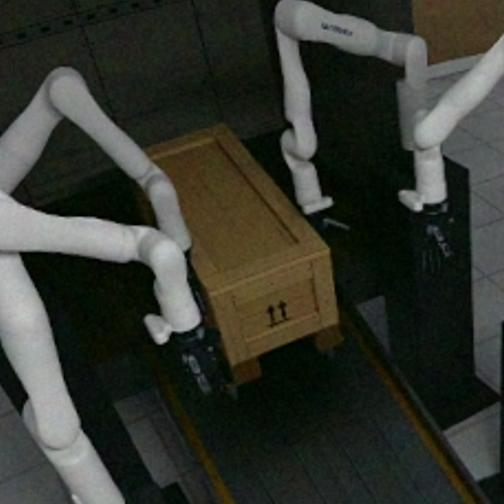

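Call:
{"fn": "move", "kwargs": {
  "arm1": {"joints":{"joint1_rad":-0.4495,"joint2_rad":1.2325,"joint4_rad":1.6037,"joint6_rad":0.3054,"joint7_rad":-0.5247},"min_time_s":3.8},
  "arm6": {"joints":{"joint1_rad":0.3094,"joint2_rad":1.1182,"joint4_rad":1.5565,"joint6_rad":0.4669,"joint7_rad":0.2983},"min_time_s":3.8},
  "arm2": {"joints":{"joint1_rad":0.3870,"joint2_rad":1.0468,"joint4_rad":1.0414,"joint6_rad":1.0534,"joint7_rad":-1.0526},"min_time_s":4},
  "arm5": {"joints":{"joint1_rad":-0.6569,"joint2_rad":1.1421,"joint4_rad":0.8210,"joint6_rad":1.1785,"joint7_rad":0.9945},"min_time_s":4},
  "cameras": ["cam_high","arm2_cam_wrist","arm5_cam_wrist"]
}}

Scene clock: 60.93 s.
Joint torques (N m): arm1=[16.73 -25.11 22.75 -26.75 5.4 -12.35 2.04] | arm2=[-0.88 -22.34 0.71 -6.72 -0.07 -0.17 0.26] | arm3=[-0.19 -9.56 -0.44 -5.89 -0.35 0.14 0.31] | arm4=[0.34 -10.94 -0.37 -4.93 0.43 -0.56 0.11] | arm5=[0.16 -26 -0.51 -7.5 0.15 0 -0.26] | arm6=[-24.45 -35.69 -23.94 -28.74 -2.38 -13.4 2.21]
Flange force (N): arm1=[-10.7 63.5 -31.4] | arm2=[1.5 0.0 -2.5] | arm3=[-0.2 -0.2 -1.6] | arm4=[-1.5 -6.1 -4.1] | arm5=[3.0 -2.4 1.7] | arm6=[25.6 53.9 -4.7]
move: arm1 done; arm2 done; arm5 done; arm6 done
TORQUE WARNING: arm6's joint4_rad reached its warning level (56.7 N m). A warning alone does not stop the arm.
Joint velocities: within noise
arm1.joint_positions: joint1_rad=-0.450 joint2_rad=+1.232 joint3_rad=+0.000 joint4_rad=+1.604 joint5_rad=+0.000 joint6_rad=+0.305 joint7_rad=-0.525 hand_little=+1.000 hand_ring=+1.000 hand_middle=+1.000 hand_index=+1.000 hand_thumb_turn=-1.000 hand_thumb_bend=+1.000 hand_force_limit=+0.000 hand_speed=+0.000
arm1.joint_status: all done
arm1.hand_stopped_by: target,target,target,target,target,target
arm1.little_load_n: 0.0
arm1.ring_load_n: 0.0
arm1.middle_load_n: 0.0
arm1.index_load_n: 0.0
arm1.thumb_bend_load_n: 0.0
arm1.thumb_turn_load_n: 0.0
arm1.hand: x=-0.4391 y=+0.2690 z=+0.8847 quat_wxyz=(-0.007, +0.000, -1.000, +0.004) (m; scene frame)
arm2.joint_positions: joint1_rad=+0.387 joint2_rad=+1.047 joint3_rad=+0.000 joint4_rad=+1.041 joint5_rad=+0.000 joint6_rad=+1.053 joint7_rad=-1.053 hand_little=+1.000 hand_ring=+1.000 hand_middle=+1.000 hand_index=+1.000 hand_thumb_turn=-1.000 hand_thumb_bend=+1.000 hand_force_limit=+0.000 hand_speed=+0.000
arm2.joint_status: all done
arm2.hand_stopped_by: target,target,target,target,target,target
arm2.little_load_n: 0.0
arm2.ring_load_n: 0.0
arm2.middle_load_n: 0.0
arm2.index_load_n: 0.0
arm2.thumb_bend_load_n: 0.0
arm2.thumb_turn_load_n: 0.0
arm2.hand: x=-0.2055 y=+0.0881 z=+0.8894 quat_wxyz=(-0.002, -0.707, -0.708, -0.008) (m; scene frame)
arm3, arm4: as last shown
arm4.index_load_n: -0.5
arm5.joint_positions: joint1_rad=-0.657 joint2_rad=+1.142 joint3_rad=+0.000 joint4_rad=+0.821 joint5_rad=+0.000 joint6_rad=+1.178 joint7_rad=+0.995 hand_little=+1.000 hand_ring=+1.000 hand_middle=+1.000 hand_index=+1.000 hand_thumb_turn=-1.000 hand_thumb_bend=+1.000 hand_force_limit=+0.000 hand_speed=+0.000
arm5.joint_status: all done
arm5.hand_stopped_by: target,target,target,target,target,target
arm5.little_load_n: 0.0
arm5.ring_load_n: 0.0
arm5.middle_load_n: 0.0
arm5.index_load_n: 0.0
arm5.thumb_bend_load_n: 0.0
arm5.thumb_turn_load_n: 0.0
arm5.hand: x=-0.2064 y=-0.1261 z=+0.8890 quat_wxyz=(-0.002, +0.707, +0.708, -0.008) (m; scene frame)
arm6.joint_positions: joint1_rad=+0.309 joint2_rad=+1.118 joint3_rad=+0.000 joint4_rad=+1.556 joint5_rad=+0.000 joint6_rad=+0.467 joint7_rad=+0.298 hand_little=+1.000 hand_ring=+1.000 hand_middle=+1.000 hand_index=+1.000 hand_thumb_turn=-1.000 hand_thumb_bend=+1.000 hand_force_limit=+0.000 hand_speed=+0.000
arm6.joint_status: all done
arm6.hand_stopped_by: target,target,target,target,target,target
arm6.little_load_n: 0.0
arm6.ring_load_n: 0.5
arm6.middle_load_n: 0.0
arm6.index_load_n: 0.0
arm6.thumb_bend_load_n: -0.5
arm6.thumb_turn_load_n: 0.0
arm6.hand: x=-0.5002 y=-0.2486 z=+0.8847 quat_wxyz=(-0.004, +1.000, +0.001, +0.001) (m; scene frame)
pictures: arm2_cam_wrist, arm5_cam_wrist, cam_high
camera_calibration:
arm2_cam_wrist: T_world_to_cam=[[0.968718, 0.237009, 0.0735619, 0.104341], [0.164844, -0.836138, 0.523163, -0.364625], [0.185502, -0.494671, -0.849052, 0.948592], [0, 0, 0, 1]] pos_world=[-0.216937, 0.139634, 0.988487]
arm5_cam_wrist: T_world_to_cam=[[0.965591, 0.253251, -0.059149, 0.293003], [0.247318, -0.823857, 0.509993, -0.503975], [0.080426, -0.507073, -0.858142, 0.831864], [0, 0, 0, 1]] pos_world=[-0.225182, -0.0675902, 0.988212]

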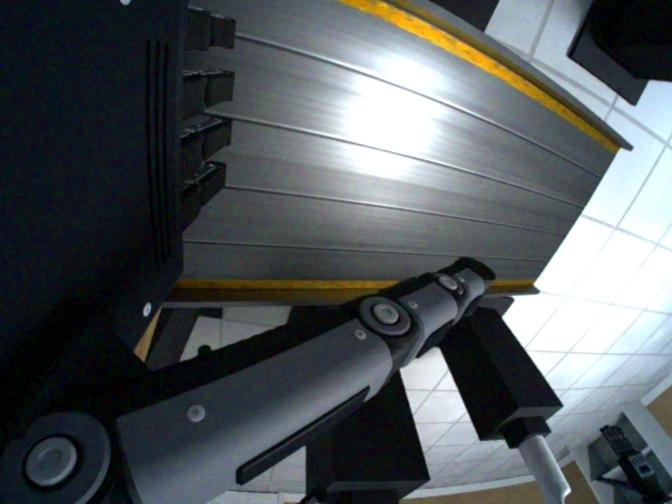

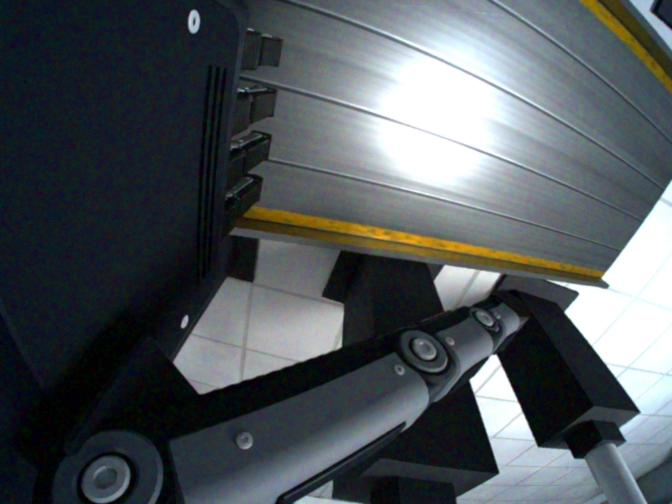

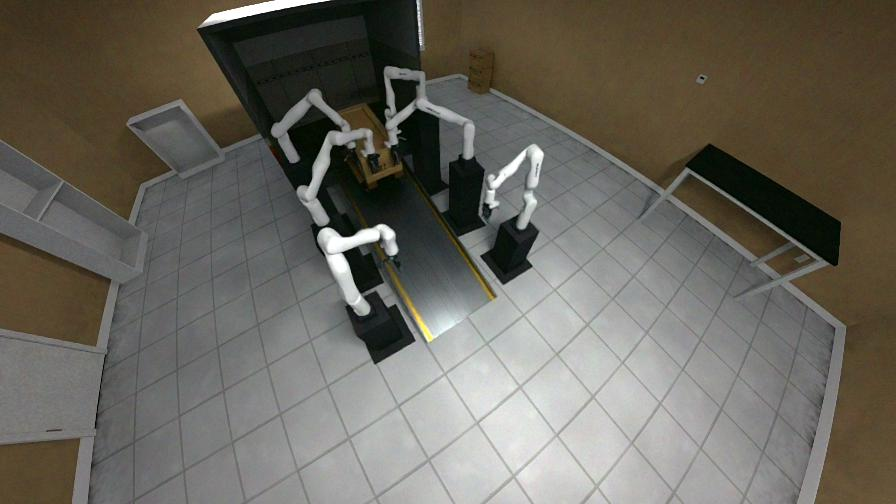

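Call:
{"fn": "move", "kwargs": {
  "arm2": {"joints":{"joint1_rad":0.4270,"joint2_rad":1.0873,"joint4_rad":0.9458,"joint6_rad":1.1085,"joint7_rad":-1.0126},"min_time_s":3},
  "arm5": {"joints":{"joint1_rad":-0.6934,"joint2_rad":1.1941,"joint4_rad":0.7021,"joint6_rad":1.2454,"joint7_rad":0.9580},"min_time_s":3},
  "cameras": ["cam_high"]
}}

Scene clock: 67.07 s.
Joint torques (N m): arm1=[16.54 -25.11 22.5 -26.73 5.34 -12.3 2.04] | arm2=[-0.84 -22.97 0.69 -6.96 -0.08 -0.17 0.25] | arm3=[-0.09 -9.58 -0.46 -5.93 -0.41 0.21 0.34] | arm4=[0.32 -10.87 -0.3 -4.91 0.39 -0.55 0.08] | arm5=[0.09 -26.51 -0.39 -7.74 0.16 -0.01 -0.25] | arm6=[-24.51 -35.71 -23.99 -28.66 -2.4 -13.38 2.11]
Flange force (N): arm1=[-10.3 63.3 -31.4] | arm2=[1.6 0.2 -2.3] | arm3=[-0.6 -0.2 -1.3] | arm4=[-1.4 -6.1 -4.2] | arm5=[3.0 -2.4 1.5] | arm6=[26.0 53.7 -4.6]
move: arm2 done; arm5 done
Joint velocities: within noise
arm1, arm3, arm4, arm6: as last shown
arm1.hand: x=-0.4391 y=+0.2691 z=+0.8847 quat_wxyz=(-0.007, +0.000, -1.000, +0.004) (m; scene frame)
arm2.joint_positions: joint1_rad=+0.427 joint2_rad=+1.087 joint3_rad=+0.000 joint4_rad=+0.946 joint5_rad=+0.000 joint6_rad=+1.108 joint7_rad=-1.013 hand_little=+1.000 hand_ring=+1.000 hand_middle=+1.000 hand_index=+1.000 hand_thumb_turn=-1.000 hand_thumb_bend=+1.000 hand_force_limit=+0.000 hand_speed=+0.000
arm2.joint_status: all done
arm2.hand_stopped_by: target,target,target,target,target,target
arm2.little_load_n: 0.0
arm2.ring_load_n: 0.0
arm2.middle_load_n: 0.0
arm2.index_load_n: 0.0
arm2.thumb_bend_load_n: 0.0
arm2.thumb_turn_load_n: 0.0
arm2.hand: x=-0.2356 y=+0.0881 z=+0.8893 quat_wxyz=(-0.002, -0.707, -0.707, -0.008) (m; scene frame)
arm4.index_load_n: 0.0
arm5.joint_positions: joint1_rad=-0.693 joint2_rad=+1.194 joint3_rad=+0.000 joint4_rad=+0.702 joint5_rad=+0.000 joint6_rad=+1.245 joint7_rad=+0.958 hand_little=+1.000 hand_ring=+1.000 hand_middle=+1.000 hand_index=+1.000 hand_thumb_turn=-1.000 hand_thumb_bend=+1.000 hand_force_limit=+0.000 hand_speed=+0.000
arm5.joint_status: all done
arm5.hand_stopped_by: target,target,target,target,target,target
arm5.little_load_n: 0.0
arm5.ring_load_n: 0.0
arm5.middle_load_n: 0.0
arm5.index_load_n: 0.0
arm5.thumb_bend_load_n: -0.5
arm5.thumb_turn_load_n: 0.0
arm5.hand: x=-0.2364 y=-0.1261 z=+0.8890 quat_wxyz=(-0.002, +0.707, +0.707, -0.008) (m; scene frame)
arm6.joint_positions: joint1_rad=+0.309 joint2_rad=+1.118 joint3_rad=+0.000 joint4_rad=+1.557 joint5_rad=+0.000 joint6_rad=+0.467 joint7_rad=+0.298 hand_little=+1.000 hand_ring=+1.000 hand_middle=+1.000 hand_index=+1.000 hand_thumb_turn=-1.000 hand_thumb_bend=+1.000 hand_force_limit=+0.000 hand_speed=+0.000
arm6.little_load_n: 0.5
arm6.hand: x=-0.5001 y=-0.2487 z=+0.8846 quat_wxyz=(-0.004, +1.000, +0.001, +0.001) (m; scene frame)
pictures: cam_high

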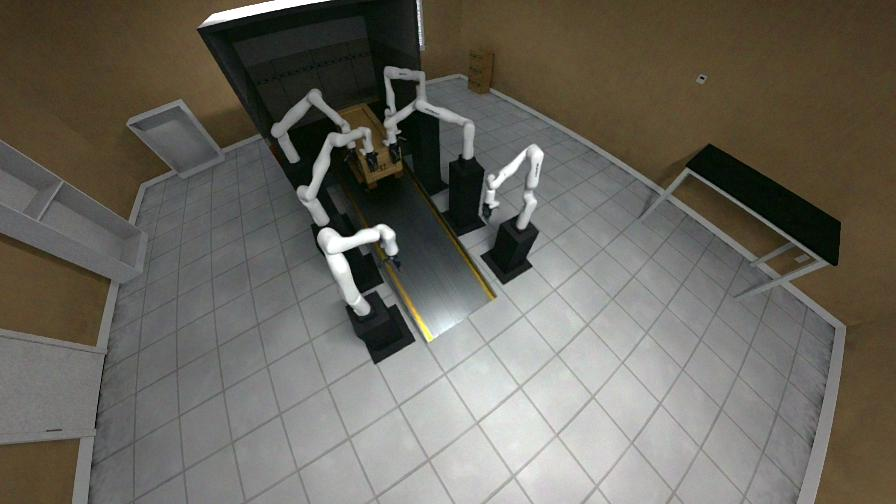

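Call:
{"fn": "move", "kwargs": {
  "arm2": {"joints":{"joint1_rad":0.4399,"joint2_rad":1.1022,"joint4_rad":0.9105,"joint6_rad":1.1289,"joint7_rad":-0.9997},"min_time_s":2.5},
  "arm5": {"joints":{"joint1_rad":-0.7053,"joint2_rad":1.2141,"joint4_rad":0.6563,"joint6_rad":1.2712,"joint7_rad":0.9461},"min_time_s":2.5}
}}

Scene clock: 70.63 s.
Joint torques (N m): arm1=[16.55 -25.11 22.46 -26.71 5.31 -12.33 2.04] | arm2=[-0.9 -23.16 0.7 -7.02 -0.09 -0.16 0.24] | arm3=[-0.09 -9.56 -0.48 -5.93 -0.34 0.16 0.34] | arm4=[0.3 -10.93 -0.33 -4.94 0.4 -0.54 0.11] | arm5=[0 -26.65 -0.47 -7.85 0.13 0.04 -0.29] | arm6=[-24.45 -35.69 -23.95 -28.68 -2.39 -13.38 2.16]
Flange force (N): arm1=[-10.4 63.2 -31.4] | arm2=[1.6 0.1 -2.3] | arm3=[-0.6 -0.2 -1.5] | arm4=[-1.4 -6.1 -4.0] | arm5=[2.6 -2.0 1.5] | arm6=[25.8 53.7 -4.6]
move: arm2 done; arm5 done
Joint velocities: within noise
arm1, arm3, arm4, arm6: as last shown
arm1.thumb_turn_load_n: 0.5
arm2.joint_positions: joint1_rad=+0.440 joint2_rad=+1.102 joint3_rad=+0.000 joint4_rad=+0.910 joint5_rad=+0.000 joint6_rad=+1.129 joint7_rad=-1.000 hand_little=+1.000 hand_ring=+1.000 hand_middle=+1.000 hand_index=+1.000 hand_thumb_turn=-1.000 hand_thumb_bend=+1.000 hand_force_limit=+0.000 hand_speed=+0.000
arm2.joint_status: all done
arm2.hand_stopped_by: target,target,target,target,target,target
arm2.little_load_n: 0.0
arm2.ring_load_n: 0.0
arm2.middle_load_n: 0.0
arm2.index_load_n: 0.0
arm2.thumb_bend_load_n: 0.0
arm2.thumb_turn_load_n: 0.0
arm2.hand: x=-0.2456 y=+0.0881 z=+0.8894 quat_wxyz=(-0.002, -0.707, -0.708, -0.008) (m; scene frame)
arm5.joint_positions: joint1_rad=-0.705 joint2_rad=+1.214 joint3_rad=+0.000 joint4_rad=+0.656 joint5_rad=+0.000 joint6_rad=+1.271 joint7_rad=+0.946 hand_little=+1.000 hand_ring=+1.000 hand_middle=+1.000 hand_index=+1.000 hand_thumb_turn=-1.000 hand_thumb_bend=+1.000 hand_force_limit=+0.000 hand_speed=+0.000
arm5.joint_status: all done
arm5.hand_stopped_by: target,target,target,target,target,target
arm5.little_load_n: 0.0
arm5.ring_load_n: 0.0
arm5.middle_load_n: 0.0
arm5.index_load_n: 0.0
arm5.thumb_bend_load_n: -0.5
arm5.thumb_turn_load_n: 0.0
arm5.hand: x=-0.2465 y=-0.1262 z=+0.8889 quat_wxyz=(-0.002, +0.707, +0.708, -0.008) (m; scene frame)
arm6.little_load_n: 0.0
arm6.ring_load_n: 0.0
pictures: none

Call:
{"fn": "move", "kwargs": {
  "arm2": {"joints":{"joint1_rad":0.4463,"joint2_rad":1.1101,"joint4_rad":0.8919,"joint6_rad":1.1396,"joint7_rad":-0.9933},"min_time_s":1.5},
  "arm5": {"joints":{"joint1_rad":-0.7111,"joint2_rad":1.2249,"joint4_rad":0.6317,"joint6_rad":1.2850,"joint7_rad":0.9403},"min_time_s":1.5}
}}

Call:
{"fn": "zoom_image", "kwargs": {
  "camera": "cam_high",
  "region": [320, 90, 460, 200]
}}

Scene clock: 73.03 s.
Joint torques (N m): arm1=[16.55 -25.11 22.49 -26.74 5.34 -12.33 2.04] | arm2=[-0.9 -23.26 0.73 -7.09 -0.06 -0.17 0.26] | arm3=[-0.18 -9.51 -0.46 -5.94 -0.34 0.2 0.33] | arm4=[0.33 -10.88 -0.32 -4.88 0.41 -0.54 0.11] | arm5=[0 -26.88 -0.47 -7.76 0.17 0.06 -0.33] | arm6=[-24.53 -35.75 -23.97 -28.71 -2.39 -13.37 2.12]
Flange force (N): arm1=[-10.4 63.3 -31.4] | arm2=[1.8 0.3 -2.3] | arm3=[-0.4 0.0 -1.4] | arm4=[-1.5 -6.1 -4.2] | arm5=[3.9 -2.9 1.6] | arm6=[25.9 53.9 -4.5]
move: arm2 done; arm5 done
Joint velocities: within noise
arm1, arm3, arm4, arm6: as last shown
arm1.thumb_turn_load_n: 0.0
arm2.joint_positions: joint1_rad=+0.446 joint2_rad=+1.110 joint3_rad=+0.000 joint4_rad=+0.892 joint5_rad=+0.000 joint6_rad=+1.140 joint7_rad=-0.993 hand_little=+1.000 hand_ring=+1.000 hand_middle=+1.000 hand_index=+1.000 hand_thumb_turn=-1.000 hand_thumb_bend=+1.000 hand_force_limit=+0.000 hand_speed=+0.000
arm2.joint_status: all done
arm2.hand_stopped_by: target,target,target,target,target,target
arm2.little_load_n: 0.0
arm2.ring_load_n: 0.0
arm2.middle_load_n: 0.0
arm2.index_load_n: 0.0
arm2.thumb_bend_load_n: -0.5
arm2.thumb_turn_load_n: 0.0
arm2.hand: x=-0.2506 y=+0.0880 z=+0.8894 quat_wxyz=(-0.002, -0.707, -0.708, -0.008) (m; scene frame)
arm4.little_load_n: -0.5
arm4.ring_load_n: -0.5
arm5.joint_positions: joint1_rad=-0.711 joint2_rad=+1.225 joint3_rad=+0.000 joint4_rad=+0.632 joint5_rad=+0.000 joint6_rad=+1.285 joint7_rad=+0.940 hand_little=+1.000 hand_ring=+1.000 hand_middle=+1.000 hand_index=+1.000 hand_thumb_turn=-1.000 hand_thumb_bend=+1.000 hand_force_limit=+0.000 hand_speed=+0.000
arm5.joint_status: all done
arm5.hand_stopped_by: target,target,target,target,target,target
arm5.little_load_n: 0.0
arm5.ring_load_n: 0.0
arm5.middle_load_n: 0.0
arm5.index_load_n: 0.0
arm5.thumb_bend_load_n: 0.0
arm5.thumb_turn_load_n: 0.0
arm5.hand: x=-0.2515 y=-0.1262 z=+0.8889 quat_wxyz=(-0.002, +0.707, +0.707, -0.008) (m; scene frame)
pictures: none

Scaled by 3.600 from the camera's 896x504 image, which has a finer 1280x720 frame.
This view is cut from an older image: the scene may have changed since it was taken.

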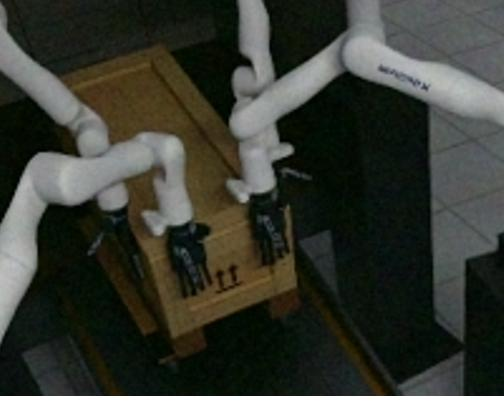

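Call:
{"fn": "move", "kwargs": {
  "arm2": {"joints":{"joint1_rad":0.4526,"joint2_rad":1.1181,"joint4_rad":0.8731,"joint6_rad":1.1504,"joint7_rad":-0.9870},"min_time_s":1.5},
  "arm5": {"joints":{"joint1_rad":-0.7168,"joint2_rad":1.2359,"joint4_rad":0.6063,"joint6_rad":1.2993,"joint7_rad":0.9346},"min_time_s":1.5}
}}

Call:
{"fn": "move", "kwargs": {
  "arm2": {"joints":{"joint1_rad":0.4588,"joint2_rad":1.1265,"joint4_rad":0.8535,"joint6_rad":1.1616,"joint7_rad":-0.9808},"min_time_s":1.5},
  "arm5": {"joints":{"joint1_rad":-0.7224,"joint2_rad":1.2476,"joint4_rad":0.5794,"joint6_rad":1.3146,"joint7_rad":0.9290},"min_time_s":1.5},
  "cameras": ["cam_high"]
}}

Scene clock: 75.27 s.
Joint torques (N m): arm1=[16.54 -25.11 22.45 -26.74 5.34 -12.33 2.02] | arm2=[-0.87 -23.37 0.69 -7.12 -0.05 -0.18 0.25] | arm3=[-0.14 -9.53 -0.43 -5.94 -0.38 0.15 0.31] | arm4=[0.36 -10.88 -0.32 -4.94 0.43 -0.55 0.11] | arm5=[0.02 -26.92 -0.36 -7.88 0.14 0.09 -0.34] | arm6=[-24.44 -35.71 -23.88 -28.68 -2.43 -13.4 2.17]
Flange force (N): arm1=[-10.4 63.2 -31.4] | arm2=[1.7 0.3 -2.3] | arm3=[-0.4 -0.1 -1.5] | arm4=[-1.5 -6.0 -4.1] | arm5=[3.1 -2.3 1.6] | arm6=[25.8 53.7 -4.6]
move: arm2 done; arm5 done
Joint velocities: within noise
arm1, arm6: as last shown
arm2.joint_positions: joint1_rad=+0.453 joint2_rad=+1.118 joint3_rad=+0.000 joint4_rad=+0.873 joint5_rad=+0.000 joint6_rad=+1.150 joint7_rad=-0.987 hand_little=+1.000 hand_ring=+1.000 hand_middle=+1.000 hand_index=+1.000 hand_thumb_turn=-1.000 hand_thumb_bend=+1.000 hand_force_limit=+0.000 hand_speed=+0.000
arm2.joint_status: all done
arm2.hand_stopped_by: target,target,target,target,target,target
arm2.little_load_n: 0.0
arm2.ring_load_n: 0.0
arm2.middle_load_n: 0.0
arm2.index_load_n: 0.0
arm2.thumb_bend_load_n: 0.0
arm2.thumb_turn_load_n: 0.0
arm2.hand: x=-0.2556 y=+0.0881 z=+0.8894 quat_wxyz=(-0.002, -0.707, -0.708, -0.008) (m; scene frame)
arm3.joint_positions: joint1_rad=+0.300 joint2_rad=+0.200 joint3_rad=+0.000 joint4_rad=+2.000 joint5_rad=+0.000 joint6_rad=+0.942 joint7_rad=+0.350 hand_little=+1.000 hand_ring=+1.000 hand_middle=+1.000 hand_index=+1.000 hand_thumb_turn=-1.000 hand_thumb_bend=+1.000 hand_force_limit=+0.000 hand_speed=+0.000
arm3.joint_status: not commanded
arm3.hand_stopped_by: target,target,target,target,target,target
arm3.little_load_n: 0.0
arm3.ring_load_n: 0.0
arm3.middle_load_n: 0.0
arm3.index_load_n: 0.0
arm3.thumb_bend_load_n: -0.5
arm3.thumb_turn_load_n: 0.0
arm3.hand: x=+0.6997 y=+0.4559 z=+0.7989 quat_wxyz=(-0.002, +0.001, -1.000, +0.000) (m; scene frame)
arm4.joint_positions: joint1_rad=-0.300 joint2_rad=+0.200 joint3_rad=+0.000 joint4_rad=+2.000 joint5_rad=+0.000 joint6_rad=+0.942 joint7_rad=-0.260 hand_little=+1.000 hand_ring=+1.000 hand_middle=+1.000 hand_index=+1.000 hand_thumb_turn=-1.000 hand_thumb_bend=+1.000 hand_force_limit=+0.000 hand_speed=+0.000
arm4.joint_status: not commanded
arm4.hand_stopped_by: target,target,target,target,target,target
arm4.little_load_n: 0.0
arm4.ring_load_n: 0.0
arm4.middle_load_n: 0.0
arm4.index_load_n: 0.0
arm4.thumb_bend_load_n: 0.0
arm4.thumb_turn_load_n: 0.0
arm4.hand: x=+0.6691 y=-0.4325 z=+0.8378 quat_wxyz=(-0.002, +1.000, +0.000, +0.006) (m; scene frame)
arm5.joint_positions: joint1_rad=-0.717 joint2_rad=+1.236 joint3_rad=+0.000 joint4_rad=+0.606 joint5_rad=+0.000 joint6_rad=+1.299 joint7_rad=+0.935 hand_little=+1.000 hand_ring=+1.000 hand_middle=+1.000 hand_index=+1.000 hand_thumb_turn=-1.000 hand_thumb_bend=+1.000 hand_force_limit=+0.000 hand_speed=+0.000
arm5.joint_status: all done
arm5.hand_stopped_by: target,target,target,target,target,target
arm5.little_load_n: 0.0
arm5.ring_load_n: 0.0
arm5.middle_load_n: 0.0
arm5.index_load_n: 0.0
arm5.thumb_bend_load_n: 0.0
arm5.thumb_turn_load_n: 0.0
arm5.hand: x=-0.2565 y=-0.1261 z=+0.8890 quat_wxyz=(-0.002, +0.707, +0.707, -0.008) (m; scene frame)
arm6.little_load_n: -0.5
arm6.thumb_bend_load_n: 0.0
pictures: none

Scene clock: 77.07 s.
Joint torques (N m): arm1=[11.55 -22.85 16.58 -29.44 4.7 -13.93 2.16] | arm2=[10.58 -21.74 9.8 -15.37 5.2 -8.42 1.5] | arm3=[-0.22 -9.6 -0.49 -5.89 -0.42 0.17 0.34] | arm4=[0.33 -10.91 -0.3 -4.91 0.43 -0.56 0.1] | arm5=[-4.38 -26.52 -2.94 -9.8 -1.18 -2.2 -0.03] | arm6=[-19.28 -32.75 -18.75 -31.98 -1.4 -15.54 2.13]
Flange force (N): arm1=[1.3 64.5 -41.5] | arm2=[14.5 33.0 -14.8] | arm3=[-0.2 -0.3 -1.5] | arm4=[-1.5 -6.2 -4.1] | arm5=[0.3 6.7 -1.8] | arm6=[12.9 60.2 -16.3]
move: arm2 done; arm5 done
Joint velocities: within noise
arm1, arm3, arm4, arm6: as last shown
arm1.hand: x=-0.4391 y=+0.2691 z=+0.8847 quat_wxyz=(-0.007, +0.000, -1.000, +0.003) (m; scene frame)
arm2.joint_positions: joint1_rad=+0.459 joint2_rad=+1.127 joint3_rad=+0.000 joint4_rad=+0.854 joint5_rad=+0.000 joint6_rad=+1.162 joint7_rad=-0.981 hand_little=+1.000 hand_ring=+1.000 hand_middle=+1.000 hand_index=+1.000 hand_thumb_turn=-1.000 hand_thumb_bend=+1.000 hand_force_limit=+0.000 hand_speed=+0.000
arm2.joint_status: all done
arm2.hand_stopped_by: target,target,target,target,target,target
arm2.little_load_n: 0.0
arm2.ring_load_n: 0.0
arm2.middle_load_n: 0.0
arm2.index_load_n: 0.0
arm2.thumb_bend_load_n: 0.0
arm2.thumb_turn_load_n: 0.5
arm2.hand: x=-0.2605 y=+0.0880 z=+0.8894 quat_wxyz=(-0.002, -0.707, -0.708, -0.008) (m; scene frame)
arm3.thumb_bend_load_n: 0.5
arm5.joint_positions: joint1_rad=-0.722 joint2_rad=+1.248 joint3_rad=+0.000 joint4_rad=+0.579 joint5_rad=+0.000 joint6_rad=+1.315 joint7_rad=+0.929 hand_little=+1.000 hand_ring=+1.000 hand_middle=+1.000 hand_index=+1.000 hand_thumb_turn=-1.000 hand_thumb_bend=+1.000 hand_force_limit=+0.000 hand_speed=+0.000
arm5.joint_status: all done
arm5.hand_stopped_by: target,target,target,target,target,target
arm5.little_load_n: 0.0
arm5.ring_load_n: 0.0
arm5.middle_load_n: 0.0
arm5.index_load_n: 0.0
arm5.thumb_bend_load_n: 0.0
arm5.thumb_turn_load_n: 0.0
arm5.hand: x=-0.2614 y=-0.1261 z=+0.8890 quat_wxyz=(-0.002, +0.707, +0.708, -0.008) (m; scene frame)
arm6.little_load_n: 0.0
pictures: cam_high

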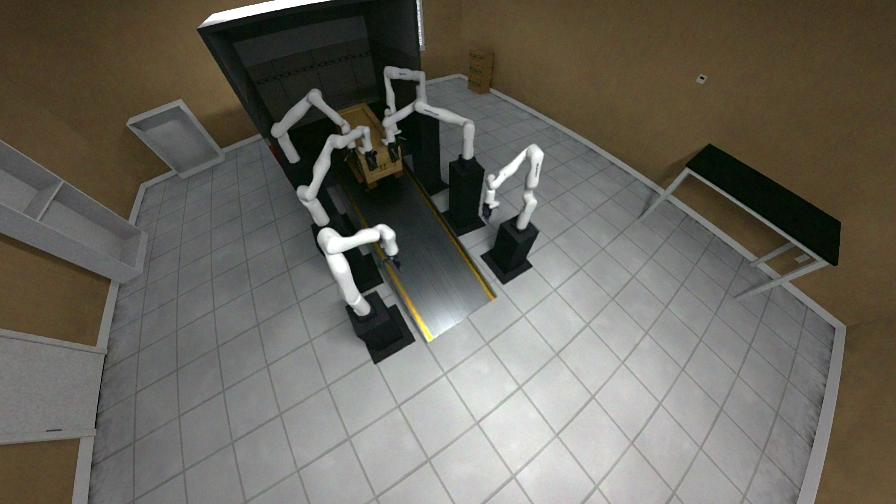

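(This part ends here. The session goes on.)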